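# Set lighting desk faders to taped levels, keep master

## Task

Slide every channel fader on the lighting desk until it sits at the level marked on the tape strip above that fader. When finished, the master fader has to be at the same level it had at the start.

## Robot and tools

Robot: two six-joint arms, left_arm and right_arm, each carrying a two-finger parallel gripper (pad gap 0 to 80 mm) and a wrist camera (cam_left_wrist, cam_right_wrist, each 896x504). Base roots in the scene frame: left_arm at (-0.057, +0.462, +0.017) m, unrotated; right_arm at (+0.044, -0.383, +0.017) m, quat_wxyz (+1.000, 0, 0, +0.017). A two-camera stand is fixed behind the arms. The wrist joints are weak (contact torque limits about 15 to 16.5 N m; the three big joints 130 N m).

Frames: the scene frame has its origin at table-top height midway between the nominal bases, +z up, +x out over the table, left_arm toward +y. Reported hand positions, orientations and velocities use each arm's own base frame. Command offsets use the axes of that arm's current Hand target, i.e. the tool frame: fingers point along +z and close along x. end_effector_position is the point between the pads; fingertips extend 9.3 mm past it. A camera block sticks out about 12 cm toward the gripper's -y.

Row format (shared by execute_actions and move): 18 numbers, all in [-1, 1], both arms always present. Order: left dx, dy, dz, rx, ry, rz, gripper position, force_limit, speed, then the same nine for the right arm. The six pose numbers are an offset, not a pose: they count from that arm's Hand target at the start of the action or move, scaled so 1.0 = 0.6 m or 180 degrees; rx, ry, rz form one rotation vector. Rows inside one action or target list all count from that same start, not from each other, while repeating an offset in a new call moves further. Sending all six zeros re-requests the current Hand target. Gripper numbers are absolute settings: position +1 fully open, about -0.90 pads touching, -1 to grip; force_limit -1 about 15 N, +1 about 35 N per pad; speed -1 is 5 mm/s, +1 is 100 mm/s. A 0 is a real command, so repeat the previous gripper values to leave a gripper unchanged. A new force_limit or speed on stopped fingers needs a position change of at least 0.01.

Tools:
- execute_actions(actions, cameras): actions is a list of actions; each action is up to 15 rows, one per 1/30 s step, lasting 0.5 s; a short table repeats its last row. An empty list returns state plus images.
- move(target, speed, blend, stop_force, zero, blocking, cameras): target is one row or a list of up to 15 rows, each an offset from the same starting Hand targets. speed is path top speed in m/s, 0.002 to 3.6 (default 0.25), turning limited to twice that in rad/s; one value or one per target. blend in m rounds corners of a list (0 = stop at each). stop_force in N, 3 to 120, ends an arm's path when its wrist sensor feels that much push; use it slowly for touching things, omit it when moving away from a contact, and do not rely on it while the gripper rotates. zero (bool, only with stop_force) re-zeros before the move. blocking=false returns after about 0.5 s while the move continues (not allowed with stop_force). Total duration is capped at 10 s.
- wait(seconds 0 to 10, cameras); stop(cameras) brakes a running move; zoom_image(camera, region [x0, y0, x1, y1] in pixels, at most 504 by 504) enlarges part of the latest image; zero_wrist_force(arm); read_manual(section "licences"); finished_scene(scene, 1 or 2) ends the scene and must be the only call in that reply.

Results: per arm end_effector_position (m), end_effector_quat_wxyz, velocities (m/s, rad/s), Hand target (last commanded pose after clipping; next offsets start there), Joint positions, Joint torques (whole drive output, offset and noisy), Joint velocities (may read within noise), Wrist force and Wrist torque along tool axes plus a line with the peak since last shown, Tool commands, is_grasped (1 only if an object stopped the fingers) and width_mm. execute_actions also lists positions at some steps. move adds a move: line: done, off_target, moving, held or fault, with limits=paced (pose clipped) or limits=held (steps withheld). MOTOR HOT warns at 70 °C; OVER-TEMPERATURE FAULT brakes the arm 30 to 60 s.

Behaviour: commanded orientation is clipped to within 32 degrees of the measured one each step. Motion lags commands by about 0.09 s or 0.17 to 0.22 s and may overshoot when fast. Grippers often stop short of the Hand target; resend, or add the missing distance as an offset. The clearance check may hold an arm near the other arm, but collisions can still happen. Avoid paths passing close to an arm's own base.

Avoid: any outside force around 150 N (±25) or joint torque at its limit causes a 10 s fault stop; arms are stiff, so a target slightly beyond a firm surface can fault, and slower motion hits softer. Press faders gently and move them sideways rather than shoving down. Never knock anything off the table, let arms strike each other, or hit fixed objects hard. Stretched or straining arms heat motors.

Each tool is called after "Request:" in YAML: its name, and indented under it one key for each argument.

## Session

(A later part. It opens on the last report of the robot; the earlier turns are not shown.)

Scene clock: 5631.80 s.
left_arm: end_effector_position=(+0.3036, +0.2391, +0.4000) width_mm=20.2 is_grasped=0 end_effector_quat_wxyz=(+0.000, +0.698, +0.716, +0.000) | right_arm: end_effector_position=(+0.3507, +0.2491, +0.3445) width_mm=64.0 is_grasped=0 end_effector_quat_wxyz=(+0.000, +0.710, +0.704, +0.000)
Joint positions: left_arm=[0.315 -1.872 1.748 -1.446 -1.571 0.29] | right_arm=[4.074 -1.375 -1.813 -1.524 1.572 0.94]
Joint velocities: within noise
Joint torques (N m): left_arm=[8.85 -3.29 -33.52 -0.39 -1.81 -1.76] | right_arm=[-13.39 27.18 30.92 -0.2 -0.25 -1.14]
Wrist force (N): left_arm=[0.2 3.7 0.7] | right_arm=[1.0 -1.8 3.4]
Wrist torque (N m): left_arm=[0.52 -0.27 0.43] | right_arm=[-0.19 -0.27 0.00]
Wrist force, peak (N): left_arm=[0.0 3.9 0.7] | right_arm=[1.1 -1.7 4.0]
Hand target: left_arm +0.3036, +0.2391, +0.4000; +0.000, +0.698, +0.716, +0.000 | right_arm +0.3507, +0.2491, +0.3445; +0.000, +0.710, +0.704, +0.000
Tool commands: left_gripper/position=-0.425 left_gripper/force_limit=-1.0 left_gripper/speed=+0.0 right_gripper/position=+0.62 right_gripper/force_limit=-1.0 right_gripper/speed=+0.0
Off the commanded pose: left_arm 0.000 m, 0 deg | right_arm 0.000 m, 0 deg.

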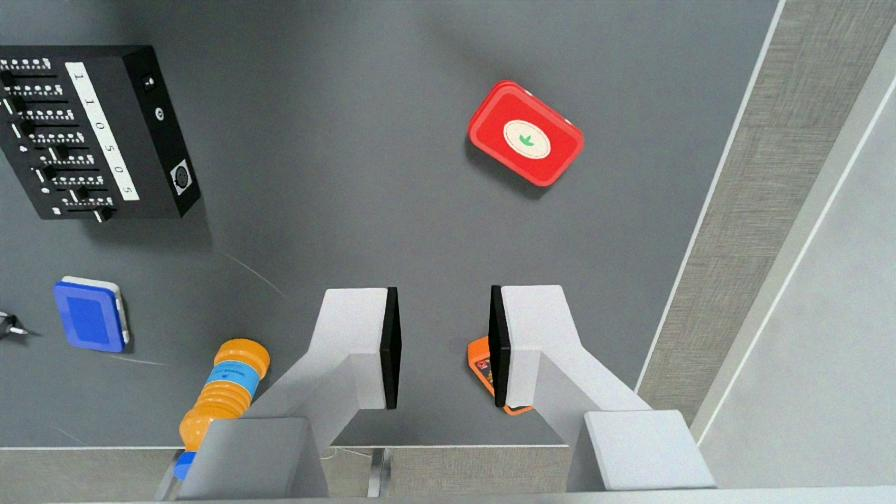

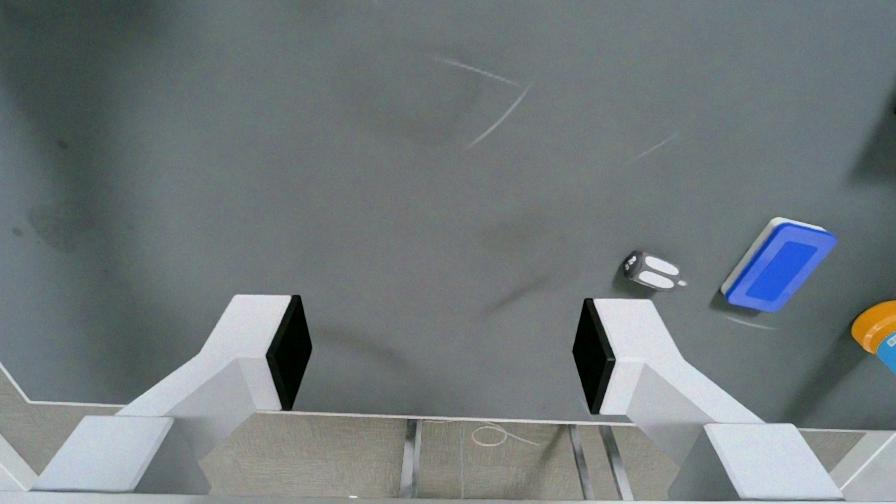

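Request:
zoom_image:
  camera: "cam_left_wrist"
  region: [0, 20, 300, 250]

Request:
zoom_image:
  camera: "cam_left_wrist"
  region: [150, 300, 350, 500]

Request:
execute_actions:
  actions: []

Scaled by 1.680 from the camera's 896x504 image, which has a finer 1280x720 frame.

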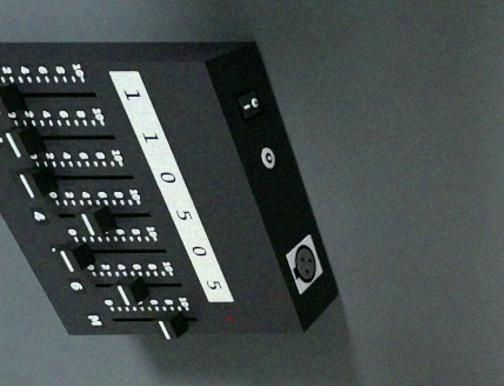

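Scaled by 2.520 from the camera's 896x504 image, which has a finer 1280x720 frame.

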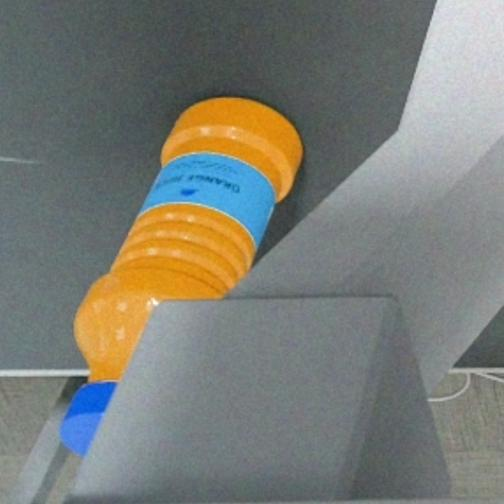

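Scene clock: 5634.80 s.
left_arm: end_effector_position=(+0.3036, +0.2391, +0.4000) width_mm=20.2 is_grasped=0 end_effector_quat_wxyz=(+0.000, +0.698, +0.716, +0.000) | right_arm: end_effector_position=(+0.3507, +0.2491, +0.3445) width_mm=64.0 is_grasped=0 end_effector_quat_wxyz=(+0.000, +0.710, +0.704, +0.000)
Joint positions: left_arm=[0.315 -1.872 1.748 -1.446 -1.571 0.29] | right_arm=[4.074 -1.375 -1.813 -1.524 1.572 0.94]
Joint velocities: within noise
Joint torques (N m): left_arm=[8.4 -3.69 -33.27 -0.42 -1.74 -1.75] | right_arm=[-12.72 25.73 29.76 -0.34 -1.66 -1.21]
Wrist force (N): left_arm=[0.0 3.6 0.7] | right_arm=[1.1 -1.6 4.0]
Wrist torque (N m): left_arm=[0.52 -0.24 0.43] | right_arm=[-0.17 -0.28 -0.01]
Wrist force, peak (N): left_arm=[0.1 3.9 0.9] | right_arm=[1.2 -1.9 3.9]
Hand target: left_arm +0.3036, +0.2391, +0.4000; +0.000, +0.698, +0.716, +0.000 | right_arm +0.3507, +0.2491, +0.3445; +0.000, +0.710, +0.704, +0.000
Tool commands: left_gripper/position=-0.425 left_gripper/force_limit=-1.0 left_gripper/speed=+0.0 right_gripper/position=+0.62 right_gripper/force_limit=-1.0 right_gripper/speed=+0.0
Off the commanded pose: left_arm 0.000 m, 0 deg | right_arm 0.000 m, 0 deg.

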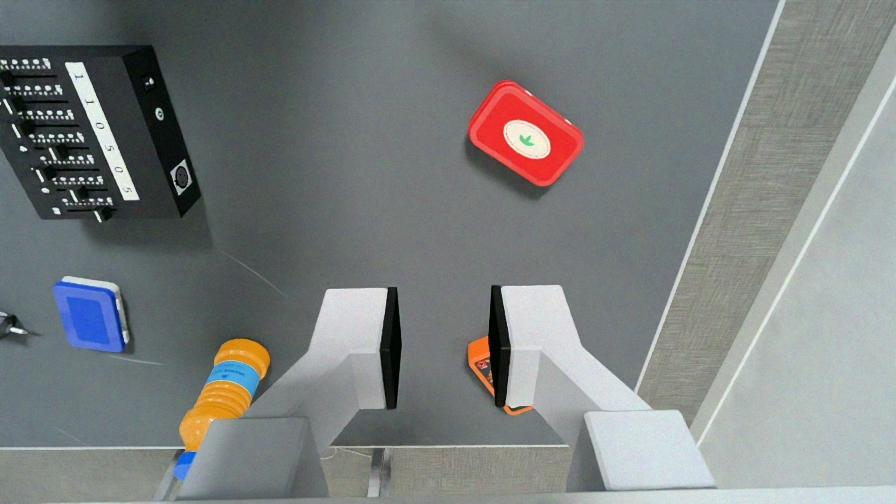

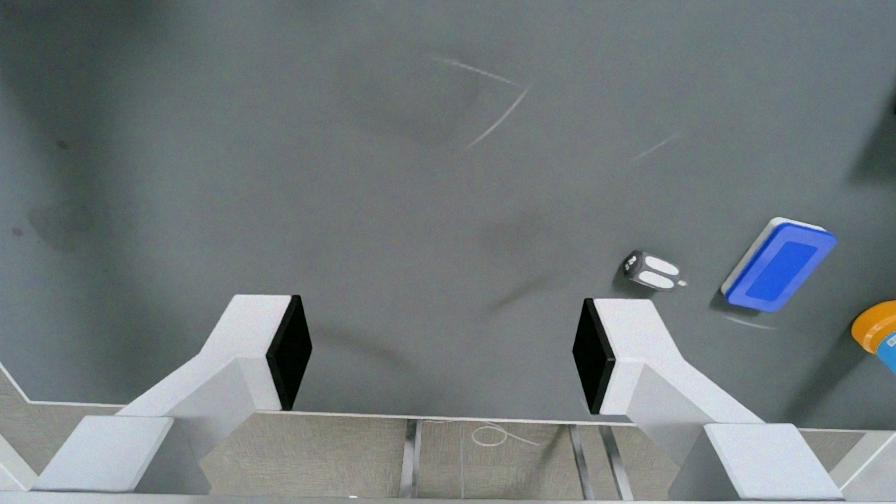

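Request:
finished_scene:
  scene: 1

The scene is finished: the task was done.


## Next scene

The same job, from a new start.

Request:
execute_actions:
  actions: []

Scene clock: 0.00 s.
left_arm: end_effector_position=(+0.2544, -0.2415, +0.1326) width_mm=79.9 is_grasped=0 end_effector_quat_wxyz=(-0.145, +0.930, +0.334, -0.053) | right_arm: end_effector_position=(+0.2019, -0.2104, +0.0986) width_mm=79.9 is_grasped=0 end_effector_quat_wxyz=(+0.050, +0.385, +0.811, +0.437)
Joint positions: left_arm=[-1.104 -1.634 2.223 -1.858 -1.64 -0.212] | right_arm=[2.24 -1.627 -2.449 -1.048 2.409 -1.773]
Joint velocities: within noise
Joint torques (N m): no reading
Wrist force (N): no reading
Wrist torque (N m): no reading
Wrist force, peak (N): no reading
Hand target: left_arm +0.2544, -0.2415, +0.1326; -0.145, +0.930, +0.334, -0.053 | right_arm +0.2019, -0.2104, +0.0986; +0.050, +0.385, +0.811, +0.437
Tool commands: left_gripper/position=+0.998 left_gripper/force_limit=+1.0 left_gripper/speed=+1.0 right_gripper/position=+0.996 right_gripper/force_limit=+1.0 right_gripper/speed=+1.0

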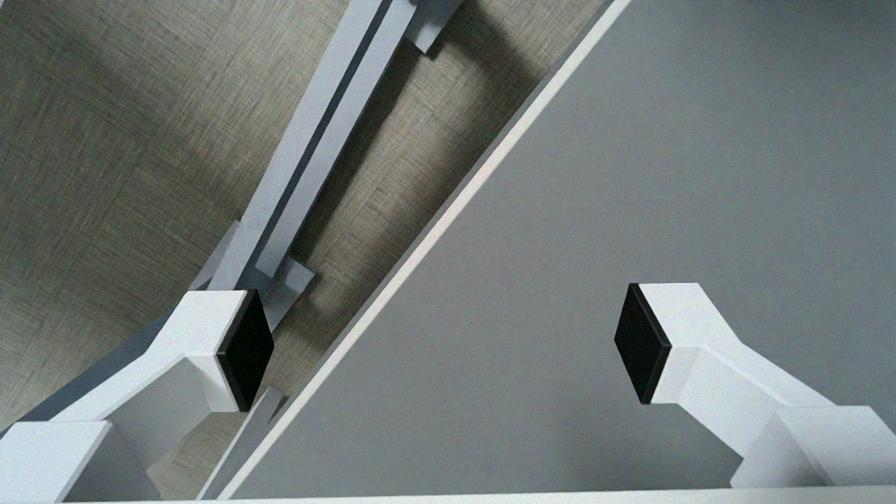

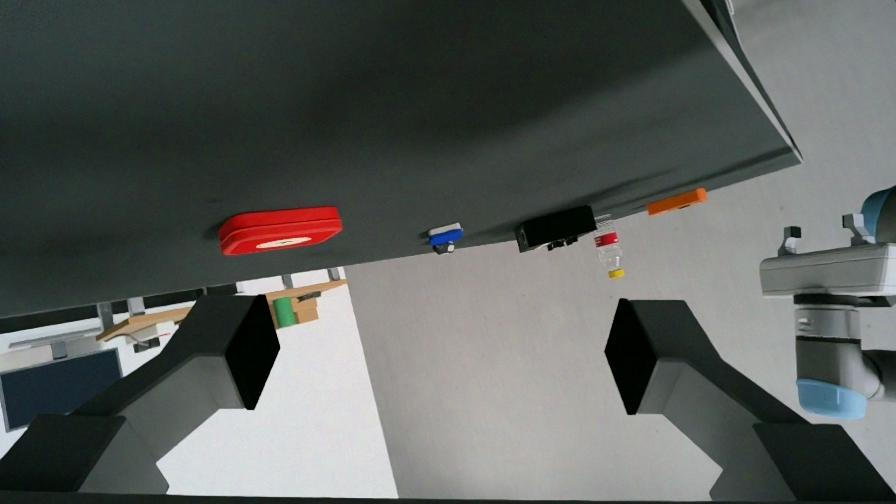

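Request:
move:
  target: [0.203,0.042,-0.481,-0.0955,-0.03,-0.1956,0.62,-1,0,0,0,0,0,0,0,1,1,1]
  speed: 0.6
  cameras: ["cam_left_wrist"]

Scene clock: 24.17 s.
left_arm: end_effector_position=(+0.4199, -0.2500, +0.3995) width_mm=64.0 is_grasped=0 end_effector_quat_wxyz=(+0.000, +0.793, +0.609, +0.000) end_effector_velocity=(+0.001, -0.001, +0.003) end_effector_angular_velocity=(-0.004, -0.005, +0.002) | right_arm: end_effector_position=(+0.2019, -0.2104, +0.0986) width_mm=80.0 is_grasped=0 end_effector_quat_wxyz=(+0.050, +0.385, +0.811, +0.437)
Joint positions: left_arm=[-0.813 -1.619 1.545 -1.496 -1.571 -0.551] | right_arm=[2.24 -1.627 -2.449 -1.048 2.409 -1.773]
Joint velocities: left_arm=[0 0 -0.005 -0.002 0.001 -0.002] | right_arm=[within noise]
Joint torques (N m): left_arm=[-6.83 -17.05 -36.34 -2.36 -1.39 -1.78] | right_arm=[-3.01 19.58 16.12 1.86 1.14 0.2]
Wrist force (N): left_arm=[-0.8 -0.1 0.5] | right_arm=[0.1 -0.3 -0.2]
Wrist torque (N m): left_arm=[0.02 0.05 -0.09] | right_arm=[-0.03 -0.01 0.01]
Wrist force, peak (N): left_arm=[-1.3 0.0 3.0] | right_arm=[0.3 -0.5 -0.2]
Hand target: left_arm +0.4200, -0.2500, +0.3996; +0.000, +0.793, +0.609, +0.000 | right_arm +0.2019, -0.2104, +0.0986; +0.050, +0.385, +0.811, +0.437
Off the commanded pose: left_arm 0.000 m, 0 deg | right_arm 0.000 m, 0 deg.
move: done
Images, in order (width x height): cam_left_wrist 896x504.

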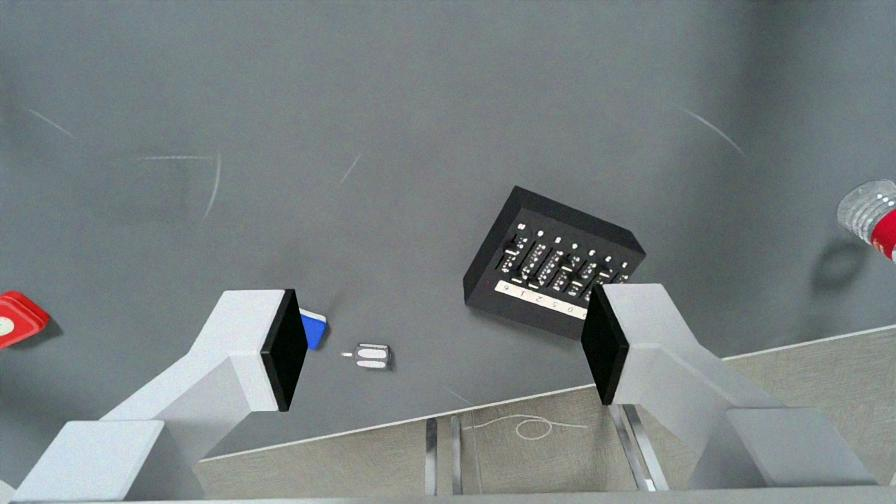

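Request:
zoom_image:
  camera: "cam_left_wrist"
  region: [450, 180, 660, 350]

Scaled by 2.400 from the camera's 896x504 image, which has a finer 1280x720 frame.

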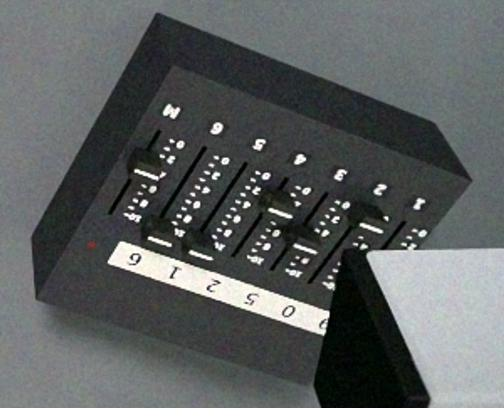

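Request:
move:
  target: [0.285,0.452,0.419,0,0,0.633,0.62,-1,0,0,0,0,0,0,0,1,1,1]
  speed: 0.6
  cameras: ["cam_left_wrist"]

Request:
zoom_image:
  camera: "cam_left_wrist"
  region: [370, 30, 570, 230]

Request:
zoom_image:
  camera: "cam_left_wrist"
  region: [370, 180, 570, 380]

Scene clock: 53.83 s.
left_arm: end_effector_position=(+0.7261, -0.1550, +0.1482) width_mm=64.0 is_grasped=0 end_effector_quat_wxyz=(+0.000, +0.943, -0.333, +0.000) end_effector_velocity=(+0.000, +0.000, +0.000) end_effector_angular_velocity=(+0.000, +0.001, -0.005) | right_arm: end_effector_position=(+0.2019, -0.2104, +0.0986) width_mm=80.0 is_grasped=0 end_effector_quat_wxyz=(+0.050, +0.385, +0.811, +0.437)
Joint positions: left_arm=[-0.391 -0.908 1.252 -1.915 -1.571 1.859] | right_arm=[2.24 -1.627 -2.449 -1.048 2.409 -1.773]
Joint velocities: left_arm=[0 0 0 0.001 0 0.005] | right_arm=[within noise]
Joint torques (N m): left_arm=[-12.13 -42.5 -21.17 -4.06 1.2 1.45] | right_arm=[-2.05 19.47 16.18 1.75 1.3 0.35]
Wrist force (N): left_arm=[-0.7 -0.5 0.1] | right_arm=[0.2 -0.1 -0.1]
Wrist torque (N m): left_arm=[-0.04 0.05 -0.16] | right_arm=[-0.02 -0.02 0.01]
Wrist force, peak (N): left_arm=[-0.1 -1.8 1.2] | right_arm=[0.5 -0.5 -0.2]
Hand target: left_arm +0.7261, -0.1550, +0.1482; +0.000, +0.943, -0.333, +0.000 | right_arm +0.2019, -0.2104, +0.0986; +0.050, +0.385, +0.811, +0.437
Off the commanded pose: left_arm 0.000 m, 0 deg | right_arm 0.000 m, 0 deg.
move: done
Images, in order (width x height): cam_left_wrist 896x504.

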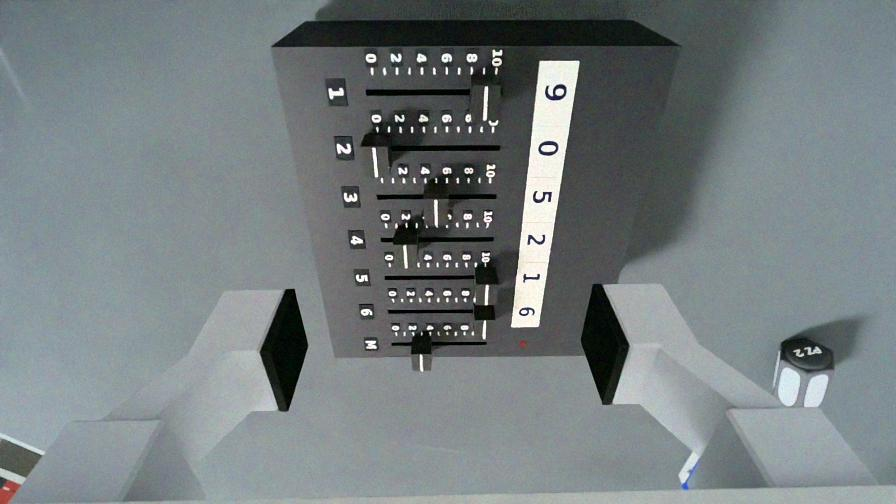

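Scaled by 2.520 from the camera's 896x504 image, which has a finer 1280x720 frame.

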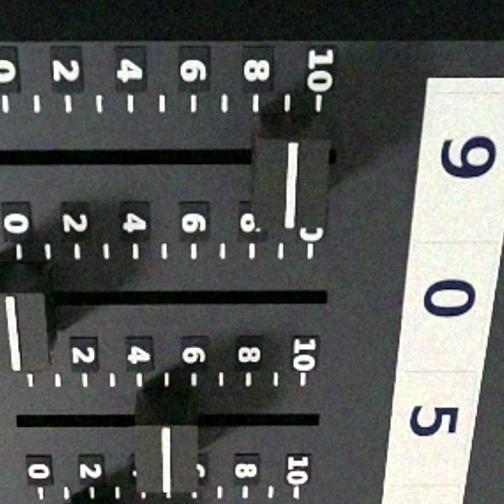

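Scaled by 2.520 from the camera's 896x504 image, which has a finer 1280x720 frame.

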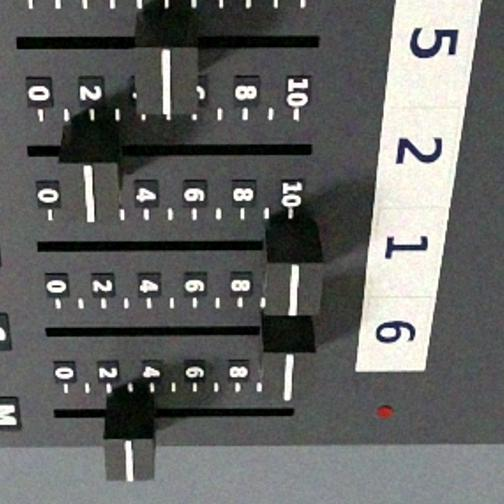

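Request:
zoom_image:
  camera: "cam_left_wrist"
  region: [480, 50, 620, 190]

Request:
move:
  target:
    - [0.035,0.146,0.125,0,0,0,-0.425,-1,0,0,0,0,0,0,0,1,1,1]
    - [0.035,0.146,0.16,0,0,0,-1,-1,0,0,0,0,0,0,0,1,1,1]
  speed: [0.2,0.15]
  blend: [0.006,0]
  cameras: ["cam_left_wrist"]

Request:
zoom_image:
  camera: "cam_left_wrist"
  region: [390, 240, 690, 490]

Scaled by 3.600 from the camera's 896x504 image, which has a finer 1280x720 frame.

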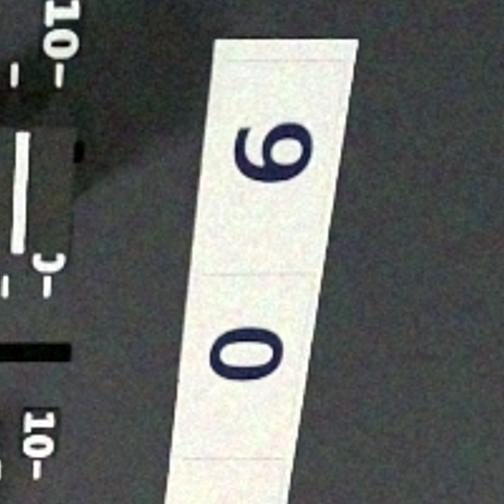

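Scene clock: 83.00 s.
left_arm: end_effector_position=(+0.6874, -0.2363, +0.0522) width_mm=9.7 is_grasped=1 end_effector_quat_wxyz=(+0.000, +0.943, -0.333, +0.000) | right_arm: end_effector_position=(+0.2019, -0.2104, +0.0986) width_mm=80.0 is_grasped=0 end_effector_quat_wxyz=(+0.050, +0.385, +0.811, +0.437)
Joint positions: left_arm=[-0.516 -0.84 1.405 -2.136 -1.571 1.735] | right_arm=[2.24 -1.627 -2.449 -1.048 2.409 -1.773]
Joint torques (N m): left_arm=[-13.88 -41.05 -32.05 -5.53 0.85 -1.77] | right_arm=[-0.5 20.07 16.46 1.69 1.29 0.29]
Wrist force (N): left_arm=[-5.8 -0.7 -1.7] | right_arm=[0.2 -0.1 0.0]
Wrist torque (N m): left_arm=[-0.03 0.01 -0.11] | right_arm=[-0.01 -0.03 0.01]
Wrist force, peak (N): left_arm=[-8.3 0.4 -2.4] | right_arm=[0.7 -0.2 -0.1]
Hand target: left_arm +0.6874, -0.2364, +0.0522; +0.000, +0.943, -0.333, +0.000 | right_arm +0.2019, -0.2104, +0.0986; +0.050, +0.385, +0.811, +0.437
Off the commanded pose: left_arm 0.000 m, 0 deg | right_arm 0.000 m, 0 deg.
move: done
Images, in order (width x height): cam_left_wrist 896x504.

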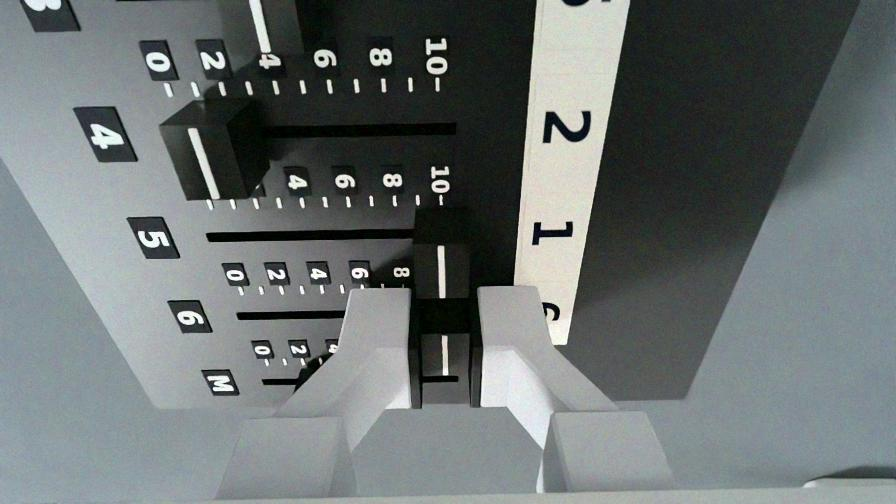

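Scaled by 1.680 from the camera's 896x504 image, which has a finer 1280x720 frame.

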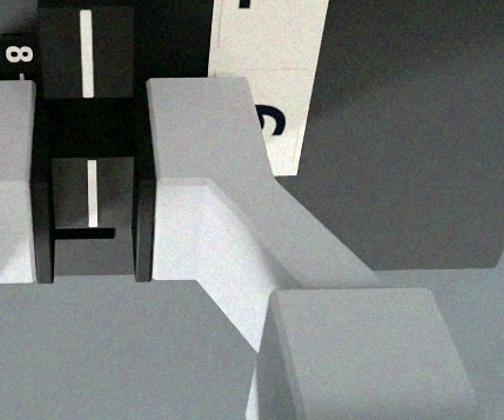

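Request:
move:
  target: [-0.03,0,0,0,0,0,-1,-1,0,0,0,0,0,0,0,1,1,1]
  speed: 0.08
  cameras: ["cam_left_wrist"]

Request:
zoom_image:
  camera: "cam_left_wrist"
  region: [390, 240, 690, 490]

Request:
zoom_image:
  camera: "cam_left_wrist"
  region: [290, 240, 590, 490]

Scene clock: 97.67 s.
left_arm: end_effector_position=(+0.6734, -0.2250, +0.0522) width_mm=9.7 is_grasped=1 end_effector_quat_wxyz=(+0.000, +0.943, -0.333, +0.000) | right_arm: end_effector_position=(+0.2019, -0.2104, +0.0986) width_mm=80.0 is_grasped=0 end_effector_quat_wxyz=(+0.050, +0.385, +0.811, +0.437)
Joint positions: left_arm=[-0.511 -0.874 1.468 -2.165 -1.571 1.739] | right_arm=[2.24 -1.627 -2.449 -1.048 2.409 -1.773]
Joint torques (N m): left_arm=[1.58 -42.59 -34.02 -0.78 -1.05 -0.44] | right_arm=[-1.81 20.67 14.86 1.75 1.16 0.08]
Wrist force (N): left_arm=[-0.8 0.3 2.8] | right_arm=[0.1 0.1 -0.3]
Wrist torque (N m): left_arm=[-0.02 0.04 -0.10] | right_arm=[0.02 -0.02 0.00]
Wrist force, peak (N): left_arm=[-6.8 -0.6 -2.2] | right_arm=[0.3 -0.5 -0.2]
Hand target: left_arm +0.6734, -0.2251, +0.0522; +0.000, +0.943, -0.333, +0.000 | right_arm +0.2019, -0.2104, +0.0986; +0.050, +0.385, +0.811, +0.437
Off the commanded pose: left_arm 0.000 m, 0 deg | right_arm 0.000 m, 0 deg.
move: done
Images, in order (width x height): cam_left_wrist 896x504.

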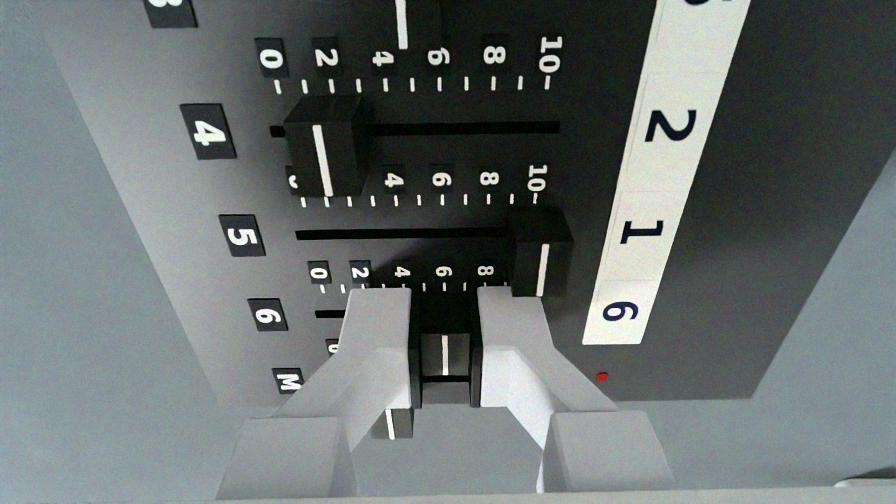

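Scaled by 1.680 from the camera's 896x504 image, which has a finer 1280x720 frame.

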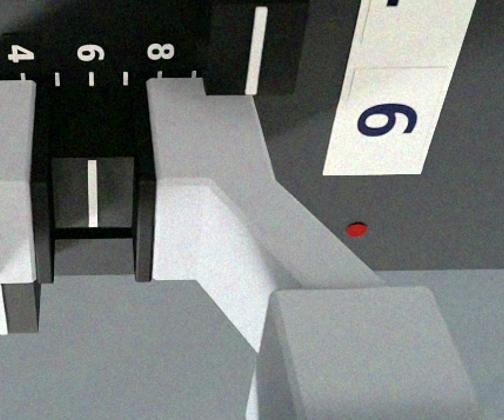

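Scaled by 1.680 from the camera's 896x504 image, which has a finer 1280x720 frame.

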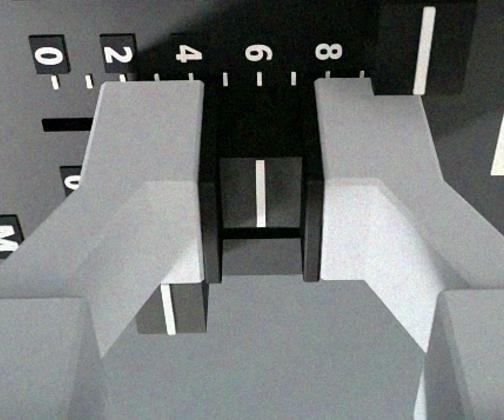

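Request:
move:
  target:
    - [0,0,0,0,0,0,-0.425,-1,0,0,0,0,0,0,0,1,1,1]
    - [0,0,-0.03,0,0,0,-0.425,-1,0,0,0,0,0,0,0,1,1,1]
    - [0.0305,-0.037,-0.03,0,0,0,-0.425,-1,0,0,0,0,0,0,0,1,1,1]
    - [0.0305,-0.037,0,0,0,0,-1,-1,0,0,0,0,0,0,0,1,1,1]
    - [-0.037,-0.037,0,0,0,0,-1,-1,0,0,0,0,0,0,0,1,1,1]
  speed: [0.08,0.2,0.2,0.15,0.08]
  blend: [0,0.006,0.006,0,0]
  cameras: ["cam_left_wrist"]

Request:
zoom_image:
  camera: "cam_left_wrist"
  region: [390, 240, 690, 490]

Request:
zoom_image:
  camera: "cam_left_wrist"
  region: [380, 0, 680, 300]

Scene clock: 116.43 s.
left_arm: end_effector_position=(+0.6701, -0.1937, +0.0522) width_mm=9.7 is_grasped=1 end_effector_quat_wxyz=(+0.000, +0.943, -0.333, +0.000) | right_arm: end_effector_position=(+0.2019, -0.2104, +0.0986) width_mm=80.0 is_grasped=0 end_effector_quat_wxyz=(+0.050, +0.385, +0.811, +0.437)
Joint positions: left_arm=[-0.474 -0.899 1.513 -2.185 -1.571 1.777] | right_arm=[2.24 -1.627 -2.449 -1.048 2.409 -1.773]
Joint torques (N m): left_arm=[-11.02 -51.75 -21.53 -1.37 0.08 -1.78] | right_arm=[-1.76 19.57 16.65 1.69 1.11 0.29]
Wrist force (N): left_arm=[-1.0 1.7 4.7] | right_arm=[0.1 -0.2 -0.1]
Wrist torque (N m): left_arm=[0.03 0.04 -0.18] | right_arm=[-0.03 -0.01 0.00]
Wrist force, peak (N): left_arm=[-8.6 0.0 -2.2] | right_arm=[0.5 -0.6 -0.3]
Hand target: left_arm +0.6701, -0.1938, +0.0522; +0.000, +0.943, -0.333, +0.000 | right_arm +0.2019, -0.2104, +0.0986; +0.050, +0.385, +0.811, +0.437
Off the commanded pose: left_arm 0.000 m, 0 deg | right_arm 0.000 m, 0 deg.
move: done
Images, in order (width x height): cam_left_wrist 896x504.

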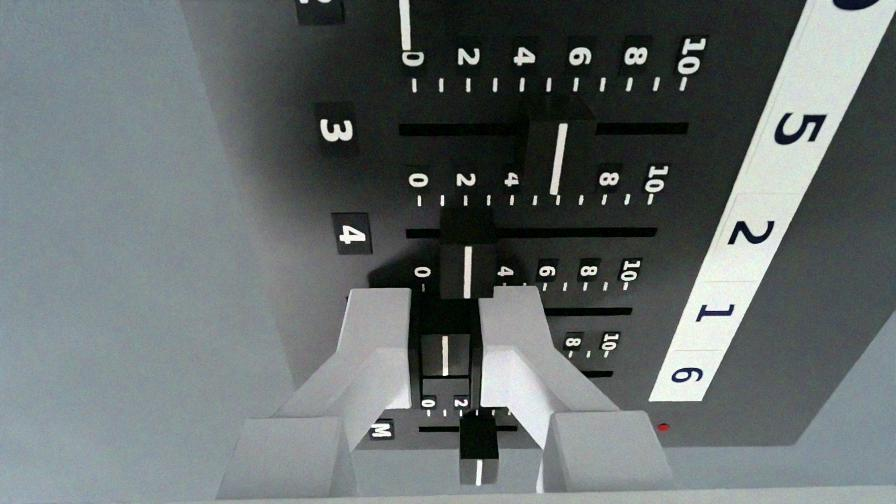

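Scaled by 1.680 from the camera's 896x504 image, which has a finer 1280x720 frame.

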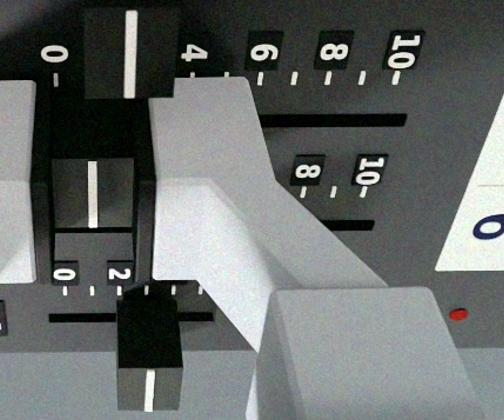

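Scaled by 1.680 from the camera's 896x504 image, which has a finer 1280x720 frame.

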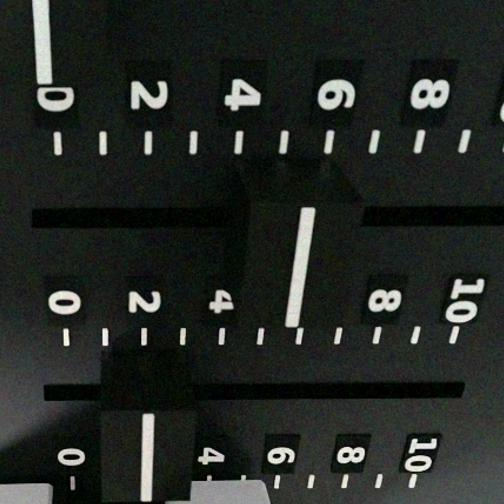

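Request:
move:
  target:
    - [0,0,0,0,0,0,-0.425,-1,0,0,0,0,0,0,0,1,1,1]
    - [0,0,-0.04,0,0,0,-0.425,-1,0,0,0,0,0,0,0,1,1,1]
  speed: [0.1,0.2]

Request:
finished_scene:
  scene: 2

Scene clock: 128.33 s.
left_arm: end_effector_position=(+0.6702, -0.1939, +0.0764) width_mm=20.2 is_grasped=0 end_effector_quat_wxyz=(+0.000, +0.943, -0.333, +0.000) | right_arm: end_effector_position=(+0.2019, -0.2104, +0.0986) width_mm=80.0 is_grasped=0 end_effector_quat_wxyz=(+0.050, +0.385, +0.811, +0.437)
Joint positions: left_arm=[-0.474 -0.93 1.496 -2.136 -1.571 1.777] | right_arm=[2.24 -1.627 -2.449 -1.048 2.409 -1.773]
Joint torques (N m): left_arm=[-10.46 -39.04 -12.72 -4.43 0.28 -1.52] | right_arm=[-1.68 20.06 15.73 1.46 1.19 0.23]
Wrist force (N): left_arm=[-0.7 -0.1 0.8] | right_arm=[0.2 0.0 -0.4]
Wrist torque (N m): left_arm=[0.01 0.04 -0.19] | right_arm=[-0.01 -0.03 0.01]
Wrist force, peak (N): left_arm=[-1.7 0.3 4.9] | right_arm=[0.6 -0.2 -0.3]
Hand target: left_arm +0.6701, -0.1938, +0.0762; +0.000, +0.943, -0.333, +0.000 | right_arm +0.2019, -0.2104, +0.0986; +0.050, +0.385, +0.811, +0.437
Off the commanded pose: left_arm 0.000 m, 0 deg | right_arm 0.000 m, 0 deg.
move: done

The scene is finished: the task was done.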